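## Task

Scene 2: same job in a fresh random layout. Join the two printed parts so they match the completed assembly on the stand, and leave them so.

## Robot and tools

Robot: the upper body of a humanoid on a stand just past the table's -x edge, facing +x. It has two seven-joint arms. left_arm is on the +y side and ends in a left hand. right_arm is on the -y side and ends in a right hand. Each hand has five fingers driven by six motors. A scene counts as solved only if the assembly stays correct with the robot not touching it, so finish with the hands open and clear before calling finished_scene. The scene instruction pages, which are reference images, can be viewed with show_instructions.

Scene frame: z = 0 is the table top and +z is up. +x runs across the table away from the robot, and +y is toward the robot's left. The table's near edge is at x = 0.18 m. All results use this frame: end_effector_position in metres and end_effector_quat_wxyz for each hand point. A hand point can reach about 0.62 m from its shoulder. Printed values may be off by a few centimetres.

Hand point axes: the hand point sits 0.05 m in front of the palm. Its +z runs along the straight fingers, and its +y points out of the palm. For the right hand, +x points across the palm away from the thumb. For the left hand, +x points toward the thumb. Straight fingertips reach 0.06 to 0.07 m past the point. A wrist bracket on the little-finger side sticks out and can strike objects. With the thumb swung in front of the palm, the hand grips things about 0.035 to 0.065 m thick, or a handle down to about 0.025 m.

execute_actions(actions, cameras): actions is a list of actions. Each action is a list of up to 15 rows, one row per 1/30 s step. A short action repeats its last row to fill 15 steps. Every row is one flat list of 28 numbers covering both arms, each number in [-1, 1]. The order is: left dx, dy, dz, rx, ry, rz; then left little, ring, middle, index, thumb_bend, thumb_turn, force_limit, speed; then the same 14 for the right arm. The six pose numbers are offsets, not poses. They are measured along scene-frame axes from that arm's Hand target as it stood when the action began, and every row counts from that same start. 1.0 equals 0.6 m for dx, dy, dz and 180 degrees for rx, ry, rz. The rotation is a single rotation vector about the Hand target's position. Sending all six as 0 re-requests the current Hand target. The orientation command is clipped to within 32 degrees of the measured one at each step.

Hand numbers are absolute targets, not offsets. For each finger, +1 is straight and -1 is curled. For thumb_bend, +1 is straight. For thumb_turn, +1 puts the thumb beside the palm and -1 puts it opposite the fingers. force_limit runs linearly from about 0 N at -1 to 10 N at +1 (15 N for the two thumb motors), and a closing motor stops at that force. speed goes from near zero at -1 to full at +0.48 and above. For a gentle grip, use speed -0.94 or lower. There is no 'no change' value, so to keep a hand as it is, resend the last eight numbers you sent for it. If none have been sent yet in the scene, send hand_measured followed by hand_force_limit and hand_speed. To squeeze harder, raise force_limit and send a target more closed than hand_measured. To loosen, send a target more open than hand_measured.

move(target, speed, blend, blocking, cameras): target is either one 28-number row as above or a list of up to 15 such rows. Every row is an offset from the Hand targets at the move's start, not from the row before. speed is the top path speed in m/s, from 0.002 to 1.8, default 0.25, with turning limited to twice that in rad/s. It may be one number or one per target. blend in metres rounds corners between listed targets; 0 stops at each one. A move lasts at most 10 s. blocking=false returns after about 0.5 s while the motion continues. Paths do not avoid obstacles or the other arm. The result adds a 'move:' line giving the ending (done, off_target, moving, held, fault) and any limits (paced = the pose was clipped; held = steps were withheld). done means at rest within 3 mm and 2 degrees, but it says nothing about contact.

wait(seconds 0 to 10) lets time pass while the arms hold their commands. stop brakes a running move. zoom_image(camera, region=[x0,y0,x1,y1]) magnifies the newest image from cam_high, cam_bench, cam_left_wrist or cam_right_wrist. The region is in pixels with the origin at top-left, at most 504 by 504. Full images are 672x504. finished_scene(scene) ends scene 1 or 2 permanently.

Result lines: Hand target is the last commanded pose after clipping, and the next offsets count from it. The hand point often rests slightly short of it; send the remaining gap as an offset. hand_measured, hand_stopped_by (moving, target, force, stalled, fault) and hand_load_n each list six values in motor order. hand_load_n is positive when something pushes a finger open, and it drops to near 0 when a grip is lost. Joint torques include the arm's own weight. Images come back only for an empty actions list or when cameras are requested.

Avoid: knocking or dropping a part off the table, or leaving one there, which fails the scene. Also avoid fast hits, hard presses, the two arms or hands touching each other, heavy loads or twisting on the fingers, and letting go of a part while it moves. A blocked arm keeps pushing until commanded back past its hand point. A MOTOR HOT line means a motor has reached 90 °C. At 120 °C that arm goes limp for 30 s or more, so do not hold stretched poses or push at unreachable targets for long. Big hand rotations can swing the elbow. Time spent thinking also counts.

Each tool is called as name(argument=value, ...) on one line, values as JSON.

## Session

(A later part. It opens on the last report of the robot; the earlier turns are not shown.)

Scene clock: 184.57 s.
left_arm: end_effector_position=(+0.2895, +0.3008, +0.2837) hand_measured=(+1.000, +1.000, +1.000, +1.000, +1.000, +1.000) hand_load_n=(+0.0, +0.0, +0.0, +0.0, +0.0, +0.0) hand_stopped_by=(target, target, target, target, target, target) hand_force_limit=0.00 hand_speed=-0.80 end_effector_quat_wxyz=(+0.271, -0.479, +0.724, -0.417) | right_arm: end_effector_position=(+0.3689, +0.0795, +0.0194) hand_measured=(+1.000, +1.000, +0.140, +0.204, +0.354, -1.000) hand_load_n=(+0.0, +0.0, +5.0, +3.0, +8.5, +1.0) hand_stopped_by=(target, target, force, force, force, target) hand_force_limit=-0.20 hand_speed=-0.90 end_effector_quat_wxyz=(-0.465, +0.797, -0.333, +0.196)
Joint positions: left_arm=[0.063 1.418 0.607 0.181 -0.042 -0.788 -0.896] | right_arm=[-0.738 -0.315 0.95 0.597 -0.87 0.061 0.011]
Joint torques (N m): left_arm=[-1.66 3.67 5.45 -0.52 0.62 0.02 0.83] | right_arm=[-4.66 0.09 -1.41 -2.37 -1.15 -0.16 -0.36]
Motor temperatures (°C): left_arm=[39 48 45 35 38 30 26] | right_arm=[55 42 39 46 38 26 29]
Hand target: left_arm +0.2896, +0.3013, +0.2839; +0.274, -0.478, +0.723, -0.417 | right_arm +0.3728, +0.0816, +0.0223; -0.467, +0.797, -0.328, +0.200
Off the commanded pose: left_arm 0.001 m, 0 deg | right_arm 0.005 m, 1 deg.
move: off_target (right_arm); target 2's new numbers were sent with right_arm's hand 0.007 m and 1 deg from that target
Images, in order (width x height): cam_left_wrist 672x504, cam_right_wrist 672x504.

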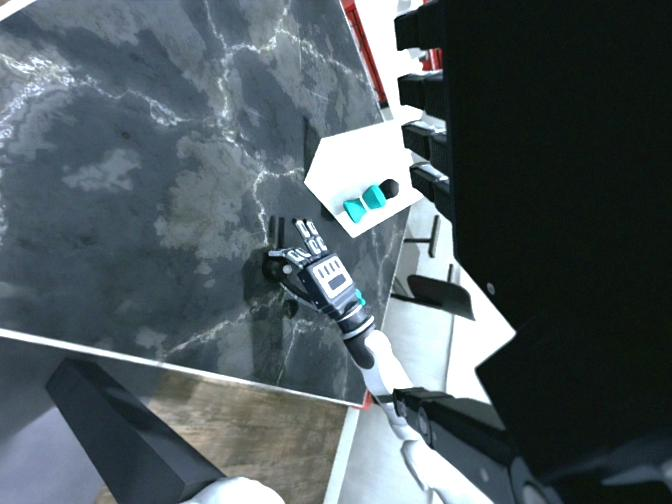

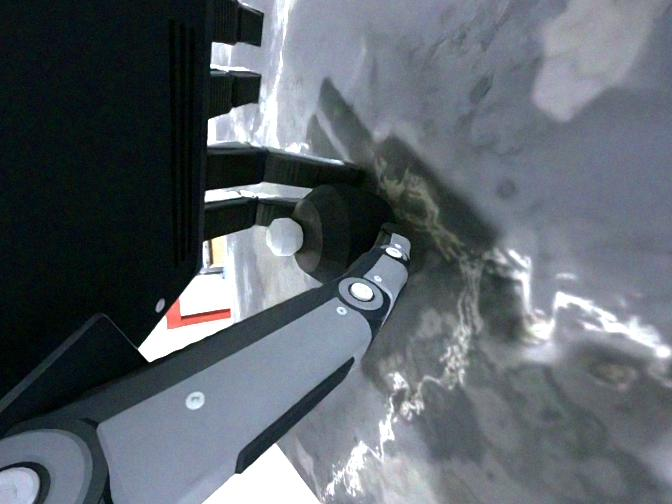

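move(target=[0,0,0,0,0,0,1,1,1,1,1,1,0,-0.8,0,0,0.05,0,0,0,1,1,-0.3,-0.3,-0.05,-1,-0.2,-0.9], speed=0.03, cameras=["cam_left_wrist","cam_right_wrist"])

zoom_image(camera="cam_left_wrist", region=[230, 210, 390, 310])

zoom_image(camera="cam_right_wrist", region=[260, 160, 430, 300])

Scene clock: 188.77 s.
left_arm: end_effector_position=(+0.2895, +0.3008, +0.2837) hand_measured=(+1.000, +1.000, +1.000, +1.000, +1.000, +1.000) hand_load_n=(+0.0, +0.0, +0.0, +0.0, +0.0, -0.5) hand_stopped_by=(target, target, target, target, target, target) hand_force_limit=0.00 hand_speed=-0.80 end_effector_quat_wxyz=(+0.271, -0.479, +0.724, -0.417) | right_arm: end_effector_position=(+0.3721, +0.0822, +0.0506) hand_measured=(+1.000, +1.000, +0.140, +0.204, +0.354, -1.000) hand_load_n=(+0.0, +0.0, +5.5, +3.0, +8.5, +1.0) hand_stopped_by=(target, target, force, force, force, target) hand_force_limit=-0.20 hand_speed=-0.90 end_effector_quat_wxyz=(-0.465, +0.800, -0.323, +0.201)
Joint positions: left_arm=[0.063 1.418 0.607 0.181 -0.042 -0.788 -0.896] | right_arm=[-0.738 -0.399 0.938 0.355 -0.87 0.142 0.163]
Joint torques (N m): left_arm=[-1.71 3.7 5.43 -0.53 0.64 0.01 0.84] | right_arm=[-3.46 -1.02 -2.31 -4.35 -0.63 0.01 -0.27]
Motor temperatures (°C): left_arm=[39 49 45 35 38 30 26] | right_arm=[55 42 39 46 38 26 29]
Hand target: left_arm +0.2896, +0.3013, +0.2839; +0.274, -0.478, +0.723, -0.417 | right_arm +0.3728, +0.0816, +0.0523; -0.467, +0.797, -0.328, +0.200
Off the commanded pose: left_arm 0.001 m, 0 deg | right_arm 0.002 m, 1 deg.
move: done
Images, in order (width x height): cam_left_wrist 672x504, cam_right_wrist 672x504.

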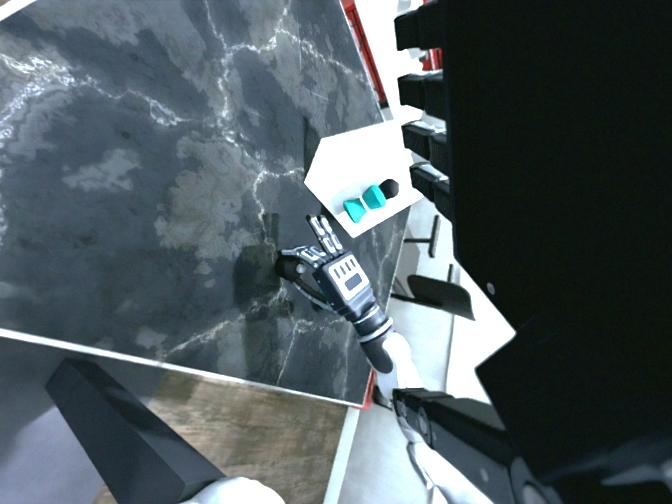

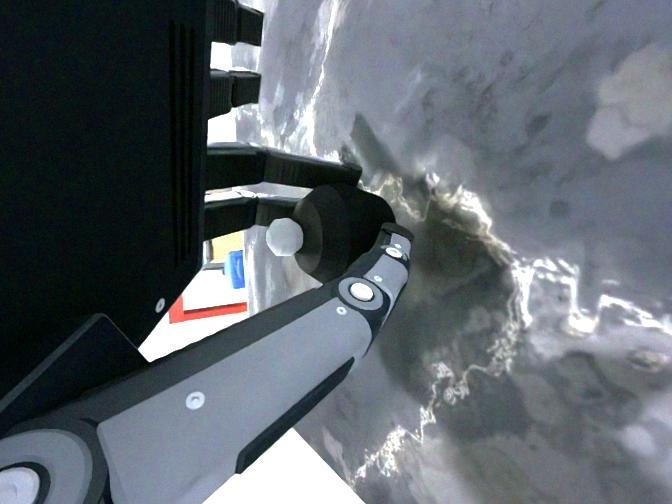

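Scaled by 3.150 from the camera's 672x504 image, which has a finer 960x720 frame.

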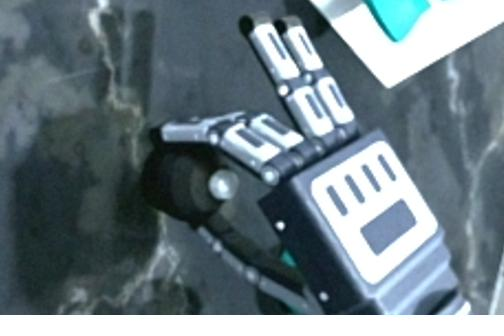

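Scaled by 2.965 from the camera's 672x504 image, which has a finer 960x720 frame.

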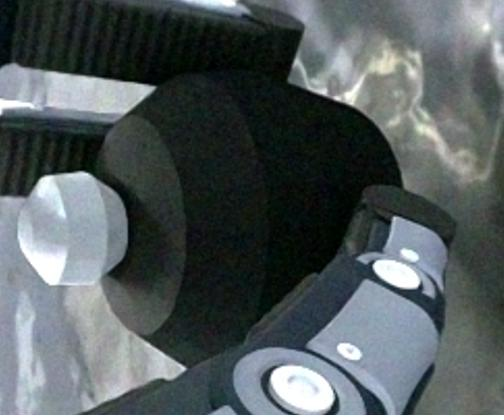

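move(target=[[0,0,0,0,0,0,1,1,1,1,1,1,0,-0.8,0,0,0.12,0,0,0,1,1,-0.3,-0.3,-0.05,-1,-0.2,-0.9],[0,0,0,0,0,0,1,1,1,1,1,1,0,-0.8,0.03,-0.25,0.18,0,0,0,1,1,-0.3,-0.3,-0.05,-1,-0.2,-0.9]], speed=0.1, blend=[0.03,0], cameras=["all"])

Scene clock: 197.10 s.
left_arm: end_effector_position=(+0.2895, +0.3008, +0.2837) hand_measured=(+1.000, +1.000, +1.000, +1.000, +1.000, +1.000) hand_load_n=(+0.0, +0.0, +0.0, +0.0, +0.0, +0.0) hand_stopped_by=(target, target, target, target, target, target) hand_force_limit=0.00 hand_speed=-0.80 end_effector_quat_wxyz=(+0.271, -0.479, +0.724, -0.417) | right_arm: end_effector_position=(+0.3898, -0.0640, +0.1603) hand_measured=(+1.000, +1.000, +0.140, +0.204, +0.354, -1.000) hand_load_n=(+0.0, +0.0, +5.0, +3.0, +8.5, +1.0) hand_stopped_by=(target, target, force, force, force, target) hand_force_limit=-0.20 hand_speed=-0.90 end_effector_quat_wxyz=(-0.469, +0.798, -0.323, +0.197)
Joint positions: left_arm=[0.063 1.418 0.607 0.181 -0.042 -0.788 -0.896] | right_arm=[-0.618 -1.171 0.627 -0.021 -0.431 -0.248 0.249]
Joint torques (N m): left_arm=[-1.68 3.68 5.45 -0.59 0.76 0 0.82] | right_arm=[-2.66 -6.03 -3.16 -1.24 -0.15 -0.12 -0.44]
Hand target: left_arm +0.2896, +0.3013, +0.2839; +0.274, -0.478, +0.723, -0.417 | right_arm +0.3908, -0.0684, +0.1603; -0.467, +0.797, -0.328, +0.200
Off the commanded pose: left_arm 0.001 m, 0 deg | right_arm 0.004 m, 1 deg.
move: off_target (right_arm)

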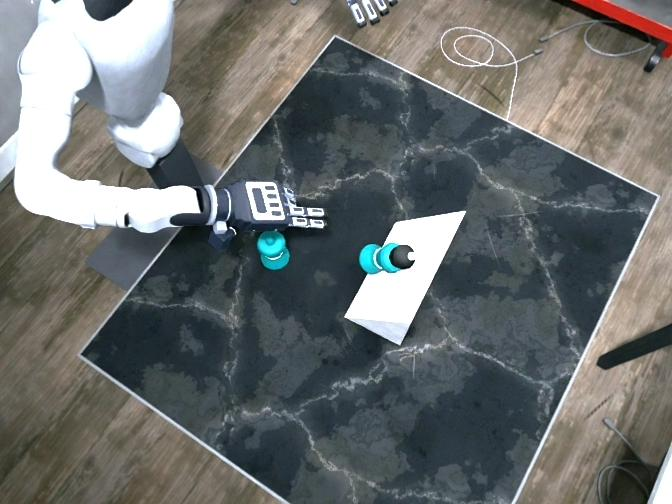

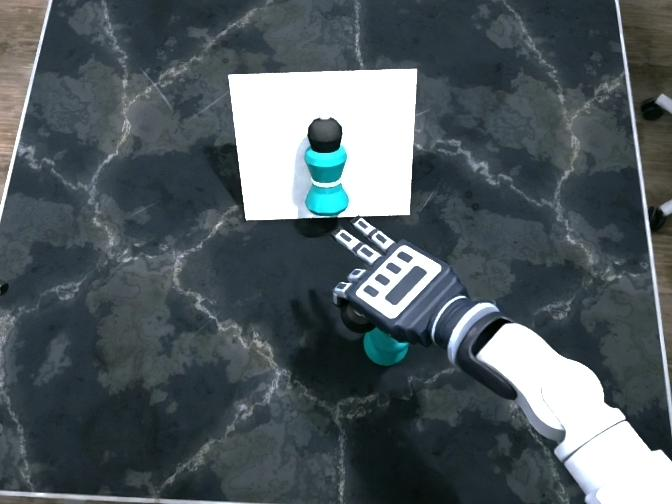

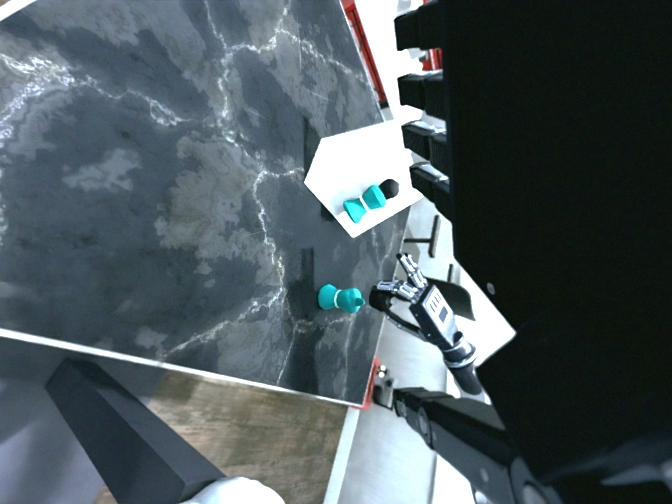

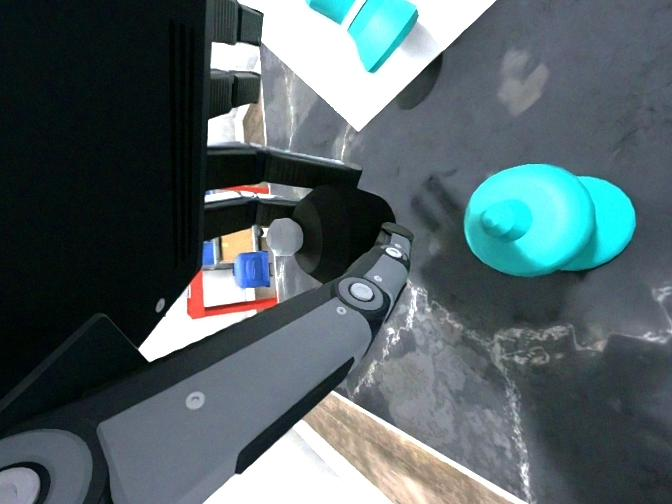

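move(target=[0.012,-0.275,0,0,0,0,1,1,1,1,1,1,0,-0.8,0,0,0,0,0,0,1,1,-0.3,-0.3,-0.05,-1,-0.2,-0.9], speed=0.12, cameras=["cam_high","cam_left_wrist"])

zoom_image(camera="cam_left_wrist", region=[240, 200, 400, 300])

Scene clock: 205.23 s.
left_arm: end_effector_position=(+0.2973, +0.1362, +0.2846) hand_measured=(+1.000, +1.000, +1.000, +1.000, +1.000, +1.000) hand_load_n=(+0.0, +0.0, +0.0, +0.0, +0.0, +0.0) hand_stopped_by=(target, target, target, target, target, target) hand_force_limit=0.00 hand_speed=-0.80 end_effector_quat_wxyz=(+0.271, -0.482, +0.720, -0.420) | right_arm: end_effector_position=(+0.3898, -0.0640, +0.1603) hand_measured=(+1.000, +1.000, +0.140, +0.204, +0.354, -1.000) hand_load_n=(+0.0, +0.0, +5.5, +3.0, +8.5, +0.5) hand_stopped_by=(target, target, force, force, force, target) hand_force_limit=-0.20 hand_speed=-0.90 end_effector_quat_wxyz=(-0.469, +0.798, -0.323, +0.197)
Joint positions: left_arm=[-0.315 1.575 0.114 -0.935 -0.062 0.506 -0.661] | right_arm=[-0.618 -1.171 0.627 -0.021 -0.431 -0.248 0.249]
Joint torques (N m): left_arm=[-2.74 2.97 2.74 0.43 2.22 0.01 0.65] | right_arm=[-2.69 -6.04 -3.12 -1.24 -0.21 -0.13 -0.45]
Hand target: left_arm +0.2968, +0.1363, +0.2839; +0.274, -0.478, +0.723, -0.417 | right_arm +0.3908, -0.0684, +0.1603; -0.467, +0.797, -0.328, +0.200
Off the commanded pose: left_arm 0.001 m, 1 deg | right_arm 0.004 m, 1 deg.
joint sent to its limit (left arm) — joint 2 (shoulder roll), upper limit. The joint targets still meet the commanded pose.
move: off_target (right_arm)
Images, in order (width x height): cam_high 672x504, cam_left_wrist 672x504.

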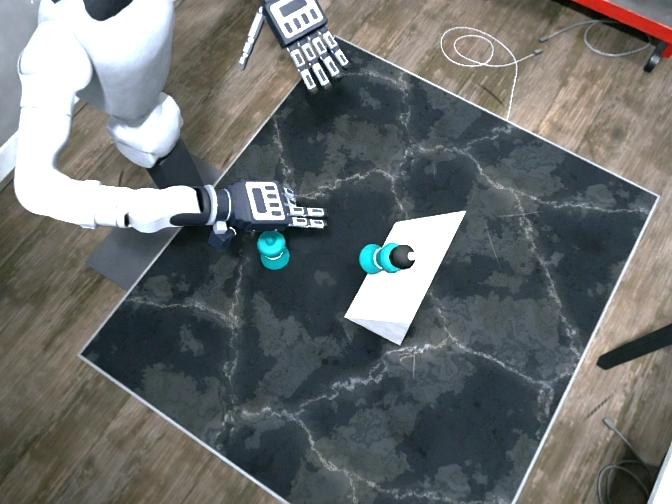

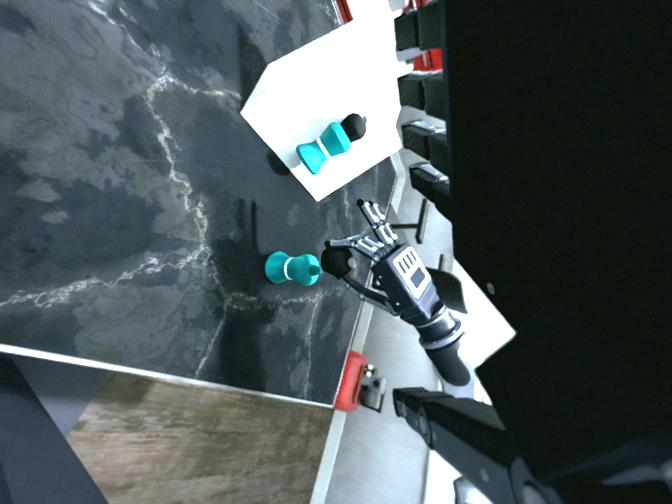

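Scaled by 3.150 from the camera's 672x504 image, which has a finer 960x720 frame.

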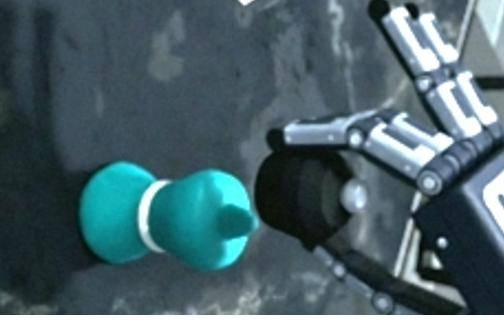

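move(target=[0,0,0,0,0,0,1,1,1,1,1,1,0,-0.8,-0.009,-0.0277,-0.017,0,0,0,1,1,-0.3,-0.3,-0.05,-1,-0.2,-0.9], speed=0.06, cameras=["cam_high","cam_left_wrist","cam_right_wrist"])

zoom_image(camera="cam_left_wrist", region=[240, 200, 400, 300])

zoom_image(camera="cam_right_wrist", region=[260, 140, 600, 320])

Scene clock: 217.73 s.
left_arm: end_effector_position=(+0.2973, +0.1362, +0.2846) hand_measured=(+1.000, +1.000, +1.000, +1.000, +1.000, +1.000) hand_load_n=(-0.5, +0.0, +0.0, +0.0, +0.0, +0.0) hand_stopped_by=(target, target, target, target, target, target) hand_force_limit=0.00 hand_speed=-0.80 end_effector_quat_wxyz=(+0.271, -0.482, +0.720, -0.420) | right_arm: end_effector_position=(+0.3862, -0.0782, +0.1535) hand_measured=(+1.000, +1.000, +0.140, +0.204, +0.354, -1.000) hand_load_n=(+0.0, +0.0, +5.5, +3.0, +8.5, +1.0) hand_stopped_by=(target, target, force, force, force, target) hand_force_limit=-0.20 hand_speed=-0.90 end_effector_quat_wxyz=(-0.475, +0.793, -0.327, +0.196)
Joint positions: left_arm=[-0.315 1.575 0.114 -0.935 -0.062 0.506 -0.661] | right_arm=[-0.574 -1.201 0.627 0.037 -0.431 -0.32 0.165]
Joint torques (N m): left_arm=[-2.85 3.05 2.72 0.42 2.23 -0.01 0.65] | right_arm=[-2.37 -6.61 -2.66 -1.17 -0.78 -0.16 -0.45]
Motor temperatures (°C): left_arm=[40 47 42 35 38 30 26] | right_arm=[51 48 42 46 38 26 29]
Hand target: left_arm +0.2968, +0.1363, +0.2839; +0.274, -0.478, +0.723, -0.417 | right_arm +0.3854, -0.0850, +0.1501; -0.467, +0.797, -0.328, +0.200
Off the commanded pose: left_arm 0.001 m, 1 deg | right_arm 0.008 m, 1 deg.
joint sent to its limit (left arm) — joint 2 (shoulder roll), upper limit. The joint targets still meet the commanded pose.
move: off_target (right_arm)
Images, in order (width x height): cam_high 672x504, cam_left_wrist 672x504, cam_right_wrist 672x504.

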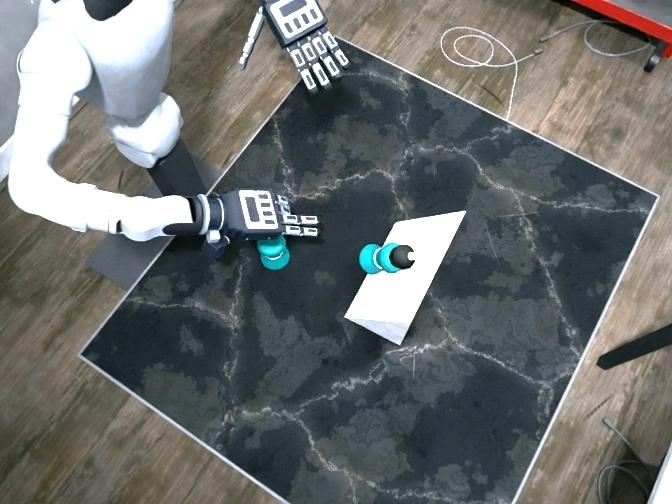

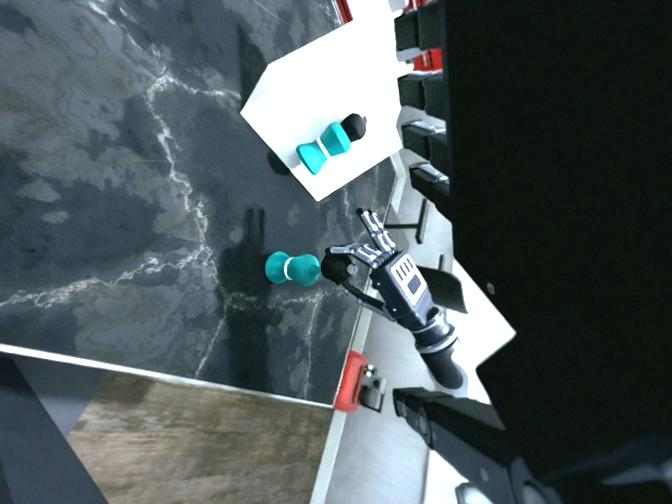

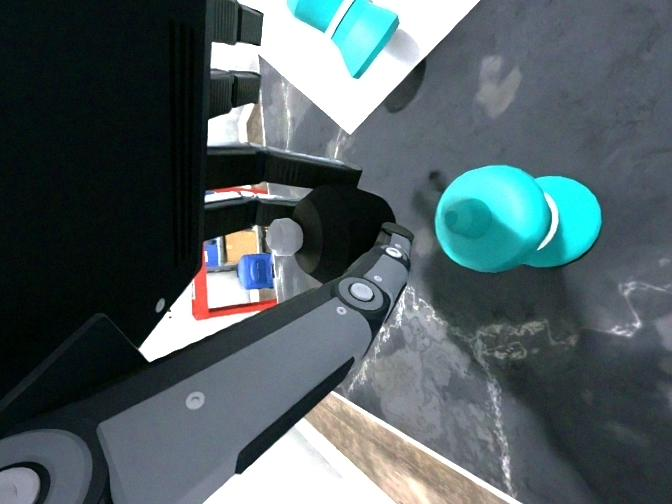

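Scaled by 3.150 from the camera's 672x504 image, which has a finer 960x720 frame.

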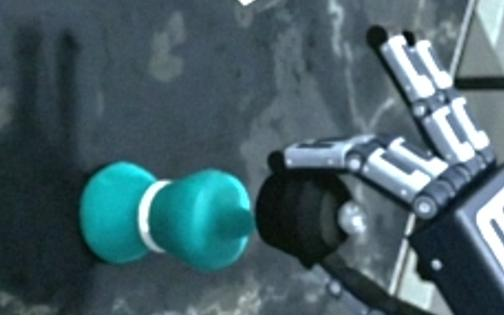

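Scaled by 1.482 from the camera's 672x504 image, which has a finer 960x720 frame.

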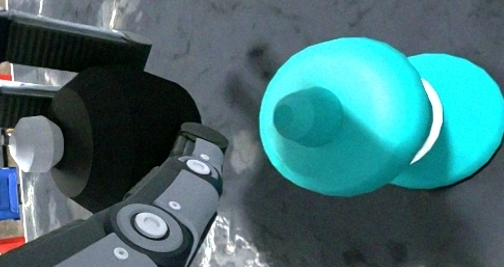

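move(target=[0,0,0,0,0,0,1,1,1,1,1,1,0,-0.8,0.003,-0.02,0,0,0,0,1,1,-0.3,-0.3,-0.05,-1,-0.2,-0.9], speed=0.06, cameras=["cam_high","cam_left_wrist","cam_right_wrist"])

zoom_image(camera="cam_left_wrist", region=[240, 200, 400, 300])

zoom_image(camera="cam_right_wrist", region=[260, 140, 600, 320])

Scene clock: 229.90 s.
left_arm: end_effector_position=(+0.2973, +0.1362, +0.2846) hand_measured=(+1.000, +1.000, +1.000, +1.000, +1.000, +1.000) hand_load_n=(+0.0, +0.0, +0.0, +0.0, +0.0, +0.0) hand_stopped_by=(target, target, target, target, target, target) hand_force_limit=0.00 hand_speed=-0.80 end_effector_quat_wxyz=(+0.271, -0.482, +0.720, -0.420) | right_arm: end_effector_position=(+0.3875, -0.0907, +0.1520) hand_measured=(+1.000, +1.000, +0.140, +0.204, +0.354, -1.000) hand_load_n=(+0.0, +0.0, +5.0, +3.0, +8.5, +1.0) hand_stopped_by=(target, target, force, force, force, target) hand_force_limit=-0.20 hand_speed=-0.90 end_effector_quat_wxyz=(-0.473, +0.795, -0.326, +0.197)
Joint positions: left_arm=[-0.315 1.575 0.114 -0.935 -0.062 0.506 -0.661] | right_arm=[-0.574 -1.221 0.627 0.103 -0.431 -0.393 0.133]
Joint torques (N m): left_arm=[-2.68 2.89 2.69 0.43 2.24 0.01 0.66] | right_arm=[-2.4 -6.94 -2.81 -0.99 -0.47 -0.15 -0.45]
Hand target: left_arm +0.2968, +0.1363, +0.2839; +0.274, -0.478, +0.723, -0.417 | right_arm +0.3872, -0.0970, +0.1501; -0.467, +0.797, -0.328, +0.200
Off the commanded pose: left_arm 0.001 m, 1 deg | right_arm 0.007 m, 1 deg.
joint sent to its limit (left arm) — joint 2 (shoulder roll), upper limit. The joint targets still meet the commanded pose.
move: off_target (right_arm)
Images, in order (width x height): cam_high 672x504, cam_left_wrist 672x504, cam_right_wrist 672x504.

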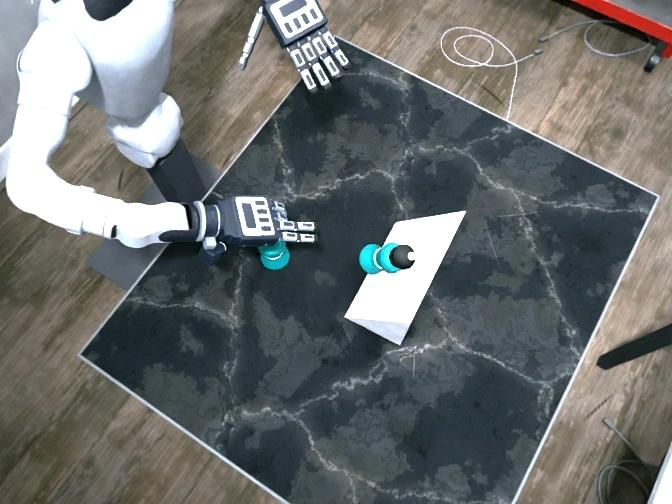

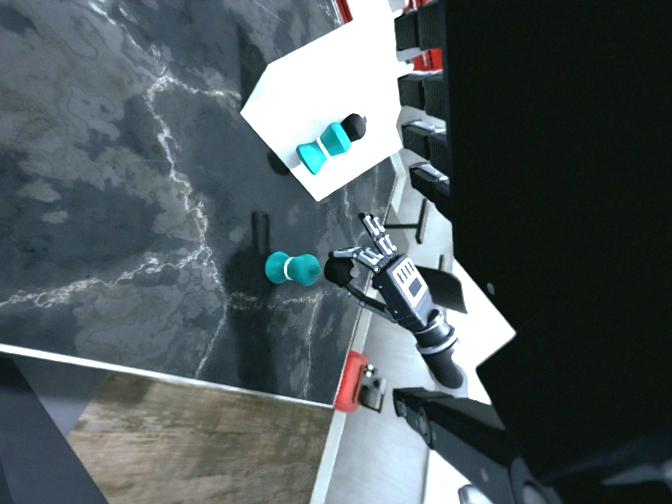

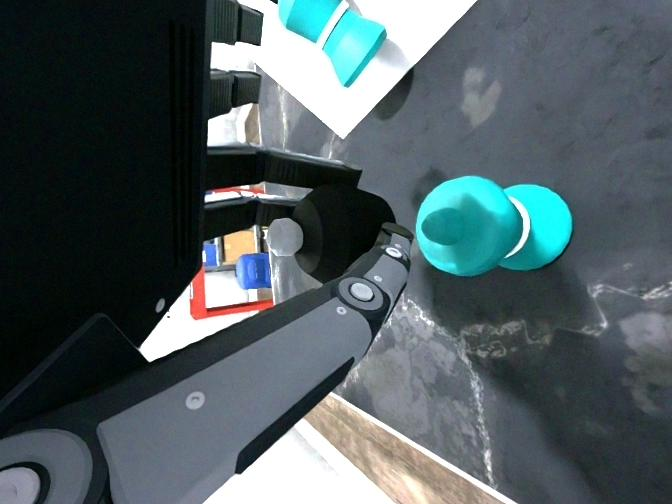

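Scaled by 3.150 from the camera's 672x504 image, which has a finer 960x720 frame.

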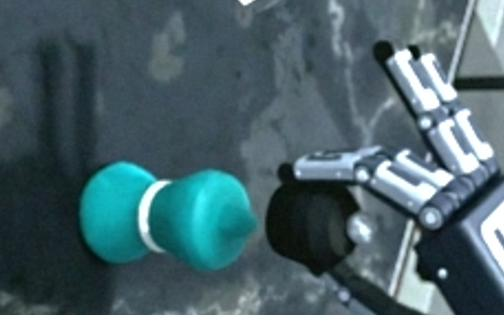

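Scaled by 1.482 from the camera's 672x504 image, which has a finer 960x720 frame.

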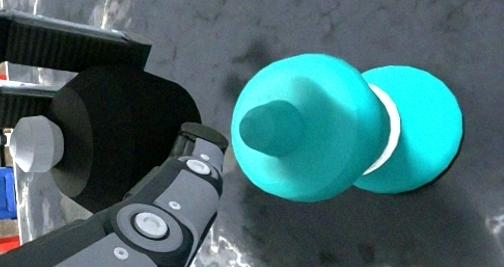

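move(target=[0,0,0,0,0,0,1,1,1,1,1,1,0,-0.8,0.002,-0.005,-0.045,0,0,0,1,1,-0.3,-0.3,-0.05,-1,-0.2,-0.9], speed=0.05, cameras=["cam_high","cam_left_wrist","cam_right_wrist"])

zoom_image(camera="cam_left_wrist", region=[240, 200, 400, 300])

zoom_image(camera="cam_right_wrist", region=[260, 140, 600, 320])

Scene clock: 237.43 s.
left_arm: end_effector_position=(+0.2973, +0.1362, +0.2846) hand_measured=(+1.000, +1.000, +1.000, +1.000, +1.000, +1.000) hand_load_n=(+0.0, +0.0, +0.0, +0.0, +0.5, +0.0) hand_stopped_by=(target, target, target, target, target, target) hand_force_limit=0.00 hand_speed=-0.80 end_effector_quat_wxyz=(+0.271, -0.482, +0.720, -0.420) | right_arm: end_effector_position=(+0.3901, -0.1030, +0.1259) hand_measured=(+1.000, +1.000, +0.140, +0.204, +0.354, -1.000) hand_load_n=(+0.0, +0.0, +5.5, +3.0, +8.5, +1.0) hand_stopped_by=(target, target, force, force, force, target) hand_force_limit=-0.20 hand_speed=-0.90 end_effector_quat_wxyz=(-0.465, +0.796, -0.329, +0.204)
Joint positions: left_arm=[-0.315 1.575 0.114 -0.935 -0.062 0.506 -0.661] | right_arm=[-0.574 -1.156 0.662 0.239 -0.522 -0.44 0.05]
Joint torques (N m): left_arm=[-2.73 2.91 2.67 0.48 2.26 0 0.64] | right_arm=[-3.17 -4.47 -2.11 -1.07 -0.54 -0.12 -0.45]
Hand target: left_arm +0.2968, +0.1363, +0.2839; +0.274, -0.478, +0.723, -0.417 | right_arm +0.3884, -0.1000, +0.1231; -0.467, +0.797, -0.328, +0.200
Off the commanded pose: left_arm 0.001 m, 1 deg | right_arm 0.004 m, 1 deg.
joint sent to its limit (left arm) — joint 2 (shoulder roll), upper limit. The joint targets still meet the commanded pose.
move: off_target (right_arm)
Images, in order (width x height): cam_high 672x504, cam_left_wrist 672x504, cam_right_wrist 672x504.

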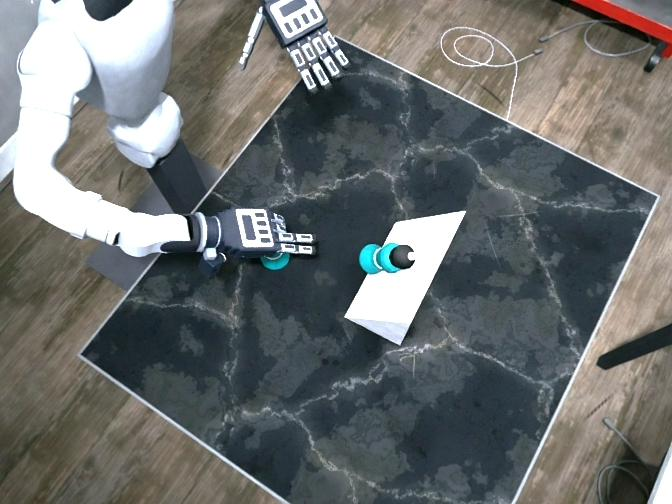

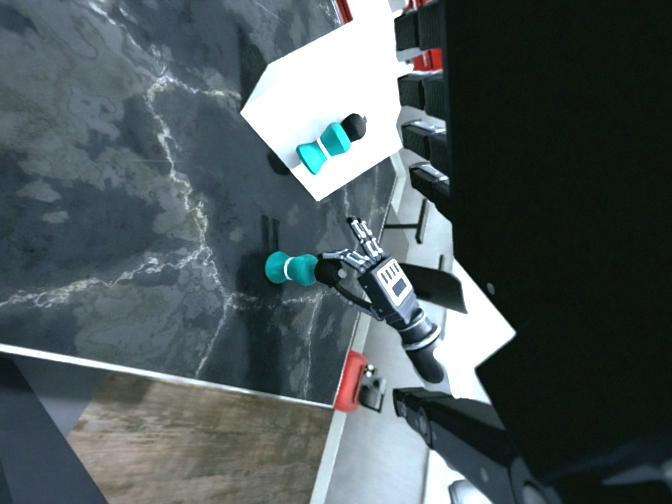

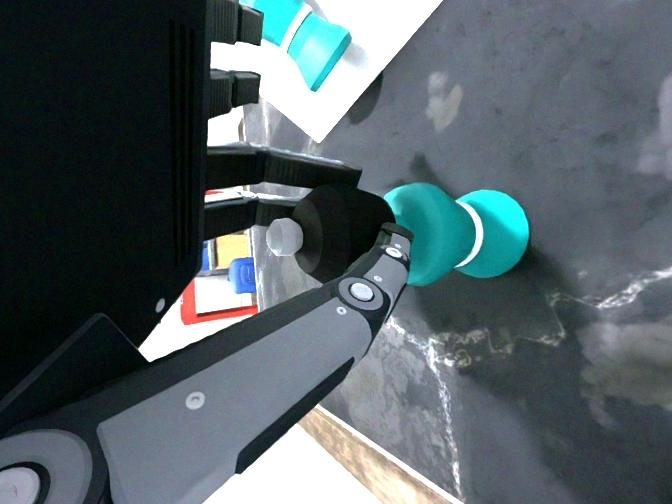

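Scaled by 3.150 from the camera's 672x504 image, which has a finer 960x720 frame.

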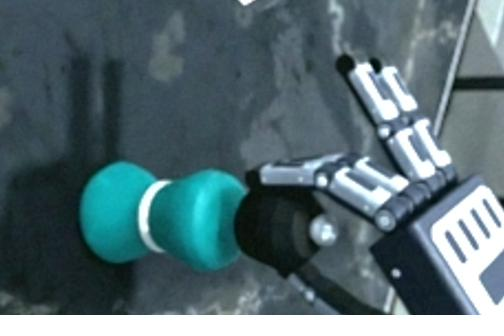

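Scaled by 1.482 from the camera's 672x504 image, which has a finer 960x720 frame.

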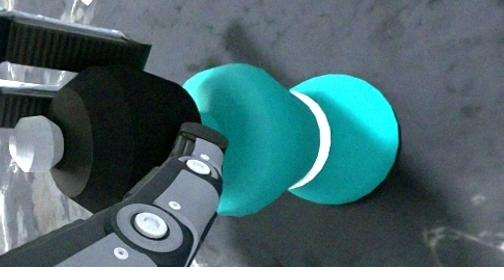

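move(target=[0,0,-0.17,0,0,0,1,1,1,1,1,1,0,-0.8,0,0,0,0,0,0,1,1,-0.3,-0.3,-0.05,-1,-0.2,-0.9], speed=0.1, cameras=["cam_left_wrist"])

zoom_image(camera="cam_left_wrist", region=[280, 200, 440, 300])

Scene clock: 247.37 s.
left_arm: end_effector_position=(+0.2955, +0.1349, +0.1834) hand_measured=(+1.000, +1.000, +1.000, +1.000, +1.000, +1.000) hand_load_n=(+0.0, +0.0, +0.0, +0.0, -0.5, +0.0) hand_stopped_by=(target, target, target, target, target, target) hand_force_limit=0.00 hand_speed=-0.80 end_effector_quat_wxyz=(+0.272, -0.477, +0.723, -0.419) | right_arm: end_effector_position=(+0.3901, -0.1030, +0.1259) hand_measured=(+1.000, +1.000, +0.140, +0.204, +0.354, -1.000) hand_load_n=(+0.0, +0.0, +5.5, +3.0, +8.5, +1.0) hand_stopped_by=(target, target, force, force, force, target) hand_force_limit=-0.20 hand_speed=-0.90 end_effector_quat_wxyz=(-0.465, +0.796, -0.329, +0.204)
Joint positions: left_arm=[-0.242 1.37 -0.453 -0.824 0.441 0.447 -0.384] | right_arm=[-0.574 -1.156 0.662 0.239 -0.522 -0.44 0.05]
Joint torques (N m): left_arm=[-2.58 2.11 2.82 0 2.03 -0.06 0.67] | right_arm=[-3.15 -4.35 -2.11 -1.06 -0.59 -0.15 -0.44]
Hand target: left_arm +0.2968, +0.1363, +0.1819; +0.274, -0.478, +0.723, -0.417 | right_arm +0.3884, -0.1000, +0.1231; -0.467, +0.797, -0.328, +0.200
Off the commanded pose: left_arm 0.002 m, 0 deg | right_arm 0.004 m, 1 deg.
move: off_target (right_arm)
Images, in order (width x height): cam_left_wrist 672x504.

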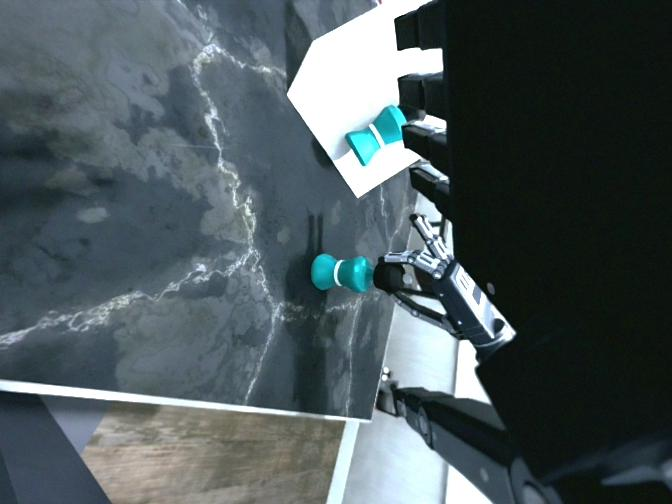

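Scaled by 3.150 from the camera's 672x504 image, which has a finer 960x720 frame.

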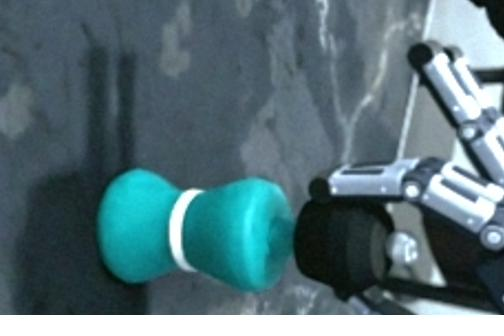

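execute_actions(actions=[])

zoom_image(camera="cam_left_wrist", region=[260, 180, 460, 330])

Scene clock: 257.90 s.
left_arm: end_effector_position=(+0.2955, +0.1349, +0.1834) hand_measured=(+1.000, +1.000, +1.000, +1.000, +1.000, +1.000) hand_load_n=(+0.0, +0.0, +0.0, +0.0, +0.0, +0.0) hand_stopped_by=(target, target, target, target, target, target) hand_force_limit=0.00 hand_speed=-0.80 end_effector_quat_wxyz=(+0.272, -0.478, +0.723, -0.419) | right_arm: end_effector_position=(+0.3901, -0.1030, +0.1259) hand_measured=(+1.000, +1.000, +0.140, +0.204, +0.354, -1.000) hand_load_n=(+0.0, +0.0, +5.5, +3.0, +8.5, +1.0) hand_stopped_by=(target, target, force, force, force, target) hand_force_limit=-0.20 hand_speed=-0.90 end_effector_quat_wxyz=(-0.465, +0.796, -0.329, +0.204)
Joint positions: left_arm=[-0.242 1.37 -0.453 -0.824 0.441 0.447 -0.384] | right_arm=[-0.574 -1.156 0.662 0.239 -0.522 -0.44 0.05]
Joint velocities: within noise
Joint torques (N m): left_arm=[-2.53 2.22 2.89 -0.04 2.19 -0.08 0.64] | right_arm=[-3.16 -4.3 -2.09 -1.05 -0.63 -0.13 -0.43]
Motor temperatures (°C): left_arm=[41 45 41 35 38 30 26] | right_arm=[52 48 41 45 38 26 29]
Hand target: left_arm +0.2968, +0.1363, +0.1819; +0.274, -0.478, +0.723, -0.417 | right_arm +0.3884, -0.1000, +0.1231; -0.467, +0.797, -0.328, +0.200
Off the commanded pose: left_arm 0.002 m, 0 deg | right_arm 0.004 m, 1 deg.

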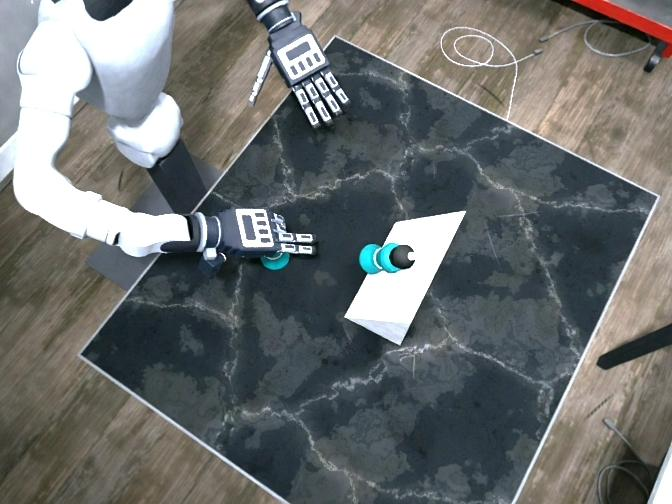

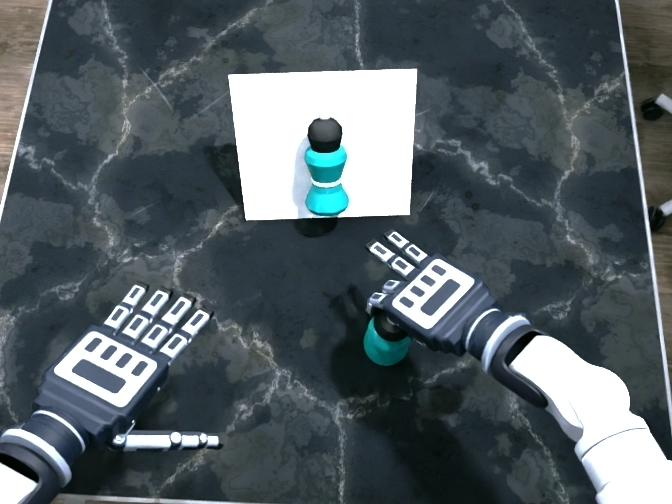

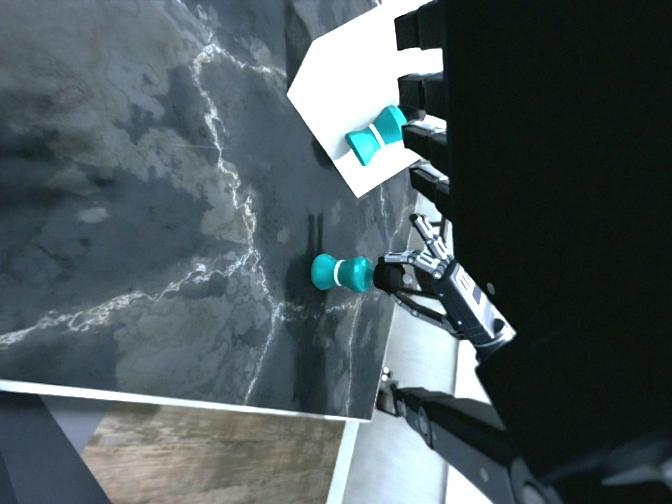

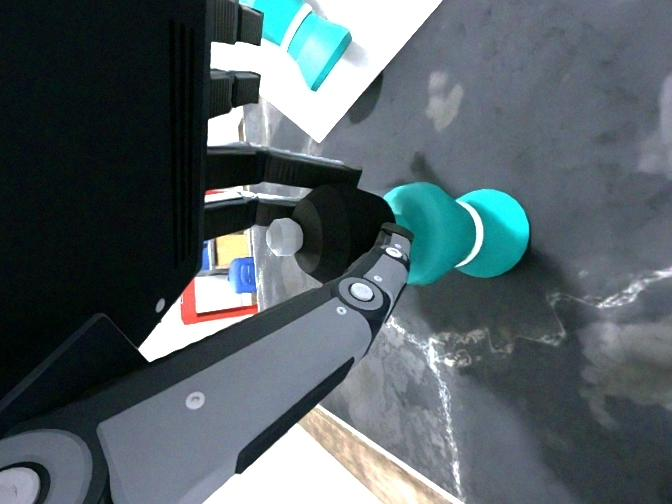

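Scaled by 2.520 from the camera's 672x504 image, which has a finer 960x720 frame.

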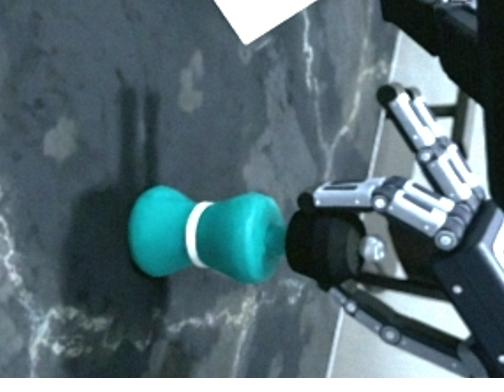

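move(target=[0,0,0,0,0,0,1,1,1,1,1,1,0,-0.8,0.003,0.001,-0.010,0,0,0,1,1,-0.3,-0.3,-0.05,-1,-0.2,-0.9], speed=0.03, cameras=["cam_left_wrist","cam_right_wrist"])

zoom_image(camera="cam_left_wrist", region=[290, 220, 430, 320])

zoom_image(camera="cam_right_wrist", region=[250, 140, 550, 330])

Scene clock: 264.13 s.
left_arm: end_effector_position=(+0.2954, +0.1349, +0.1834) hand_measured=(+1.000, +1.000, +1.000, +1.000, +1.000, +1.000) hand_load_n=(+0.0, +0.0, +0.0, +0.0, +0.0, -0.5) hand_stopped_by=(target, target, target, target, target, target) hand_force_limit=0.00 hand_speed=-0.80 end_effector_quat_wxyz=(+0.272, -0.478, +0.723, -0.419) | right_arm: end_effector_position=(+0.3895, -0.1035, +0.1172) hand_measured=(+1.000, +1.000, +0.140, +0.204, +0.354, -1.000) hand_load_n=(+0.0, +0.0, +5.5, +3.0, +8.5, +1.0) hand_stopped_by=(target, target, force, force, force, target) hand_force_limit=-0.20 hand_speed=-0.90 end_effector_quat_wxyz=(-0.463, +0.797, -0.331, +0.201)
Joint positions: left_arm=[-0.242 1.37 -0.453 -0.824 0.441 0.447 -0.384] | right_arm=[-0.574 -1.123 0.662 0.281 -0.55 -0.456 0.04]
Joint torques (N m): left_arm=[-2.62 2.23 2.78 -0.07 2.17 -0.08 0.66] | right_arm=[-3.69 -4.29 -2.23 -1.15 -0.53 -0.18 -0.41]
Hand target: left_arm +0.2968, +0.1363, +0.1819; +0.274, -0.478, +0.723, -0.417 | right_arm +0.3902, -0.0994, +0.1171; -0.467, +0.797, -0.328, +0.200
Off the commanded pose: left_arm 0.002 m, 0 deg | right_arm 0.004 m, 1 deg.
move: off_target (right_arm)
Images, in order (width x height): cam_left_wrist 672x504, cam_right_wrist 672x504.

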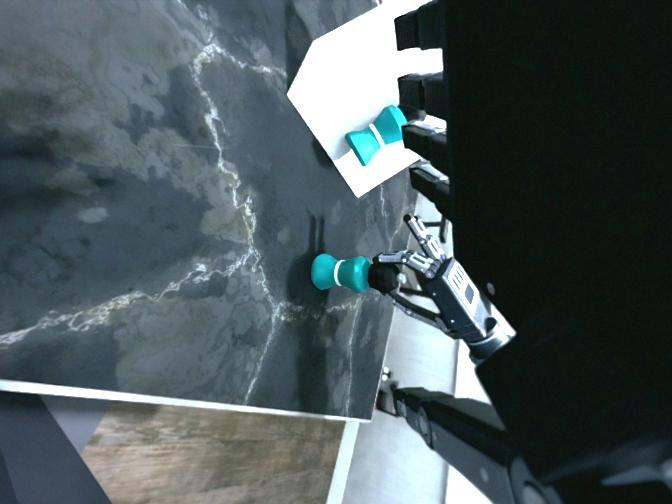

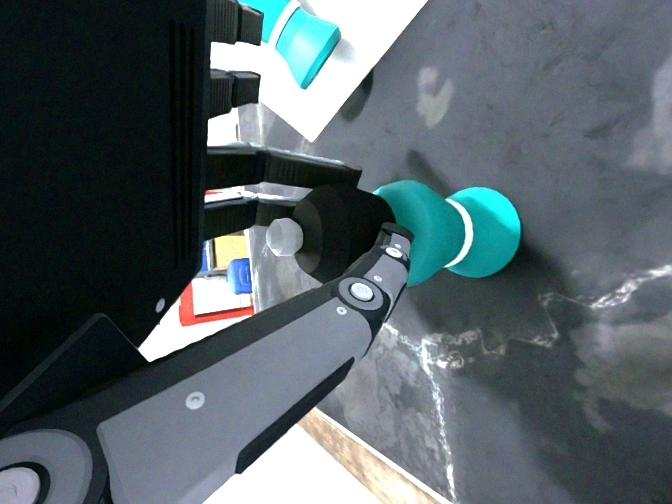

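Scaled by 3.600 from the camera's 672x504 image, which has a finer 960x720 frame.

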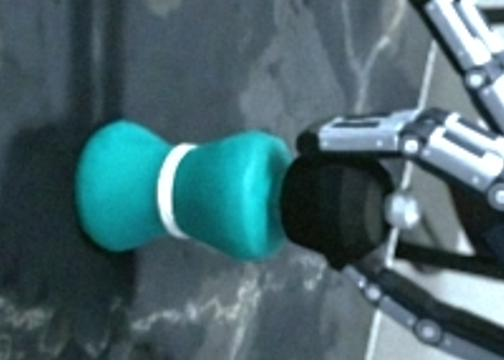

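Scaled by 1.680 from the camera's 672x504 image, which has a finer 960x720 frame.

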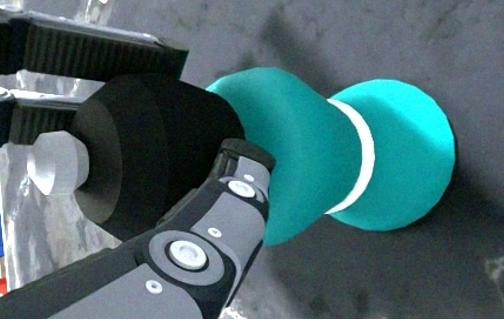

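move(target=[0,0,0,0,0,0,1,1,1,1,1,1,0,-0.8,0.003,0.001,-0.008,0,0,0,1,1,-0.3,-0.3,-0.05,-1,-0.2,-0.9], speed=0.03, cameras=["cam_left_wrist","cam_right_wrist"])

zoom_image(camera="cam_left_wrist", region=[290, 220, 430, 320])

zoom_image(camera="cam_right_wrist", region=[250, 140, 550, 330])

Scene clock: 272.90 s.
left_arm: end_effector_position=(+0.2954, +0.1349, +0.1834) hand_measured=(+1.000, +1.000, +1.000, +1.000, +1.000, +1.000) hand_load_n=(+0.0, +0.0, +0.0, +0.0, +0.0, -0.5) hand_stopped_by=(target, target, target, target, target, target) hand_force_limit=0.00 hand_speed=-0.80 end_effector_quat_wxyz=(+0.272, -0.478, +0.723, -0.419) | right_arm: end_effector_position=(+0.3884, -0.1035, +0.1098) hand_measured=(+1.000, +1.000, +0.140, +0.204, +0.354, -1.000) hand_load_n=(+0.0, +0.0, +5.5, +3.0, +8.5, +1.0) hand_stopped_by=(target, target, force, force, force, target) hand_force_limit=-0.20 hand_speed=-0.90 end_effector_quat_wxyz=(-0.461, +0.798, -0.334, +0.198)
Joint positions: left_arm=[-0.242 1.37 -0.453 -0.824 0.441 0.447 -0.384] | right_arm=[-0.574 -1.094 0.662 0.318 -0.573 -0.47 0.031]
Joint torques (N m): left_arm=[-2.61 2.23 2.92 -0.04 2.08 -0.07 0.64] | right_arm=[-4.18 -4.28 -2.38 -1.05 -0.58 -0.14 -0.39]
Hand target: left_arm +0.2968, +0.1363, +0.1819; +0.274, -0.478, +0.723, -0.417 | right_arm +0.3920, -0.0988, +0.1123; -0.467, +0.797, -0.328, +0.200
Off the commanded pose: left_arm 0.002 m, 0 deg | right_arm 0.006 m, 1 deg.
move: off_target (right_arm)
Images, in order (width x height): cam_left_wrist 672x504, cam_right_wrist 672x504.

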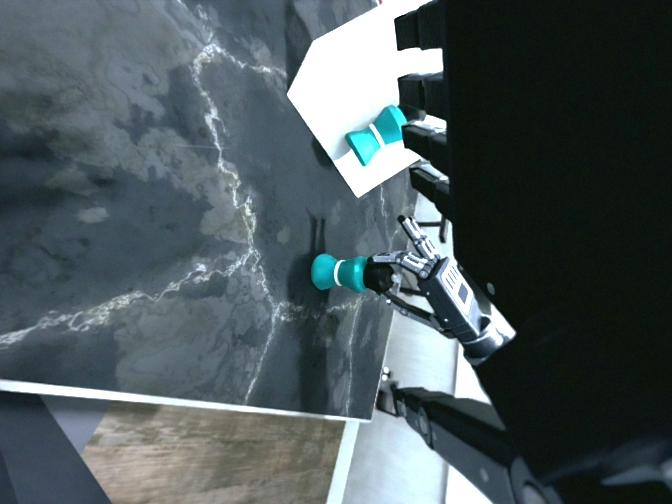

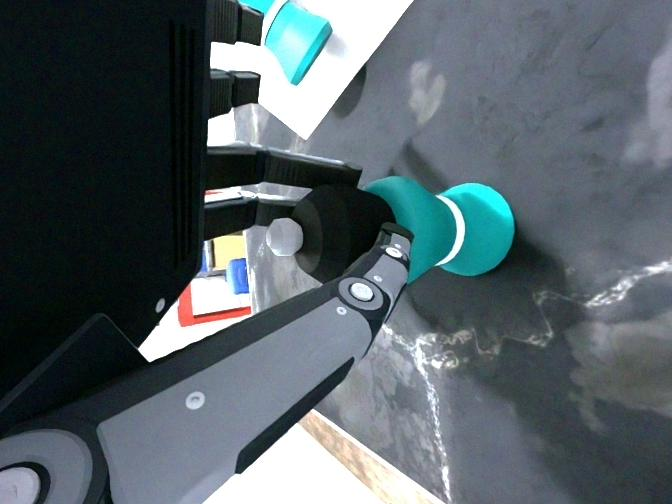

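Scaled by 3.600 from the camera's 672x504 image, which has a finer 960x720 frame.

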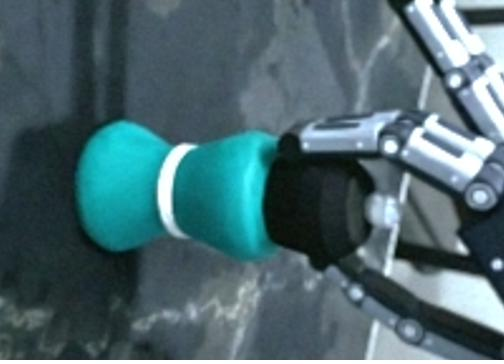

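Scaled by 1.680 from the camera's 672x504 image, which has a finer 960x720 frame.

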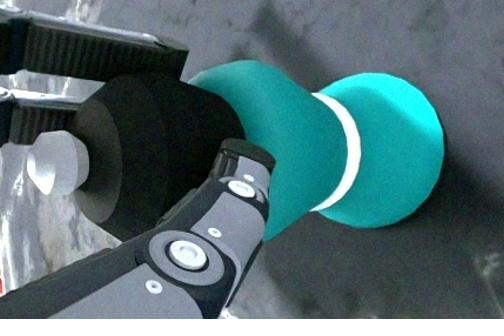

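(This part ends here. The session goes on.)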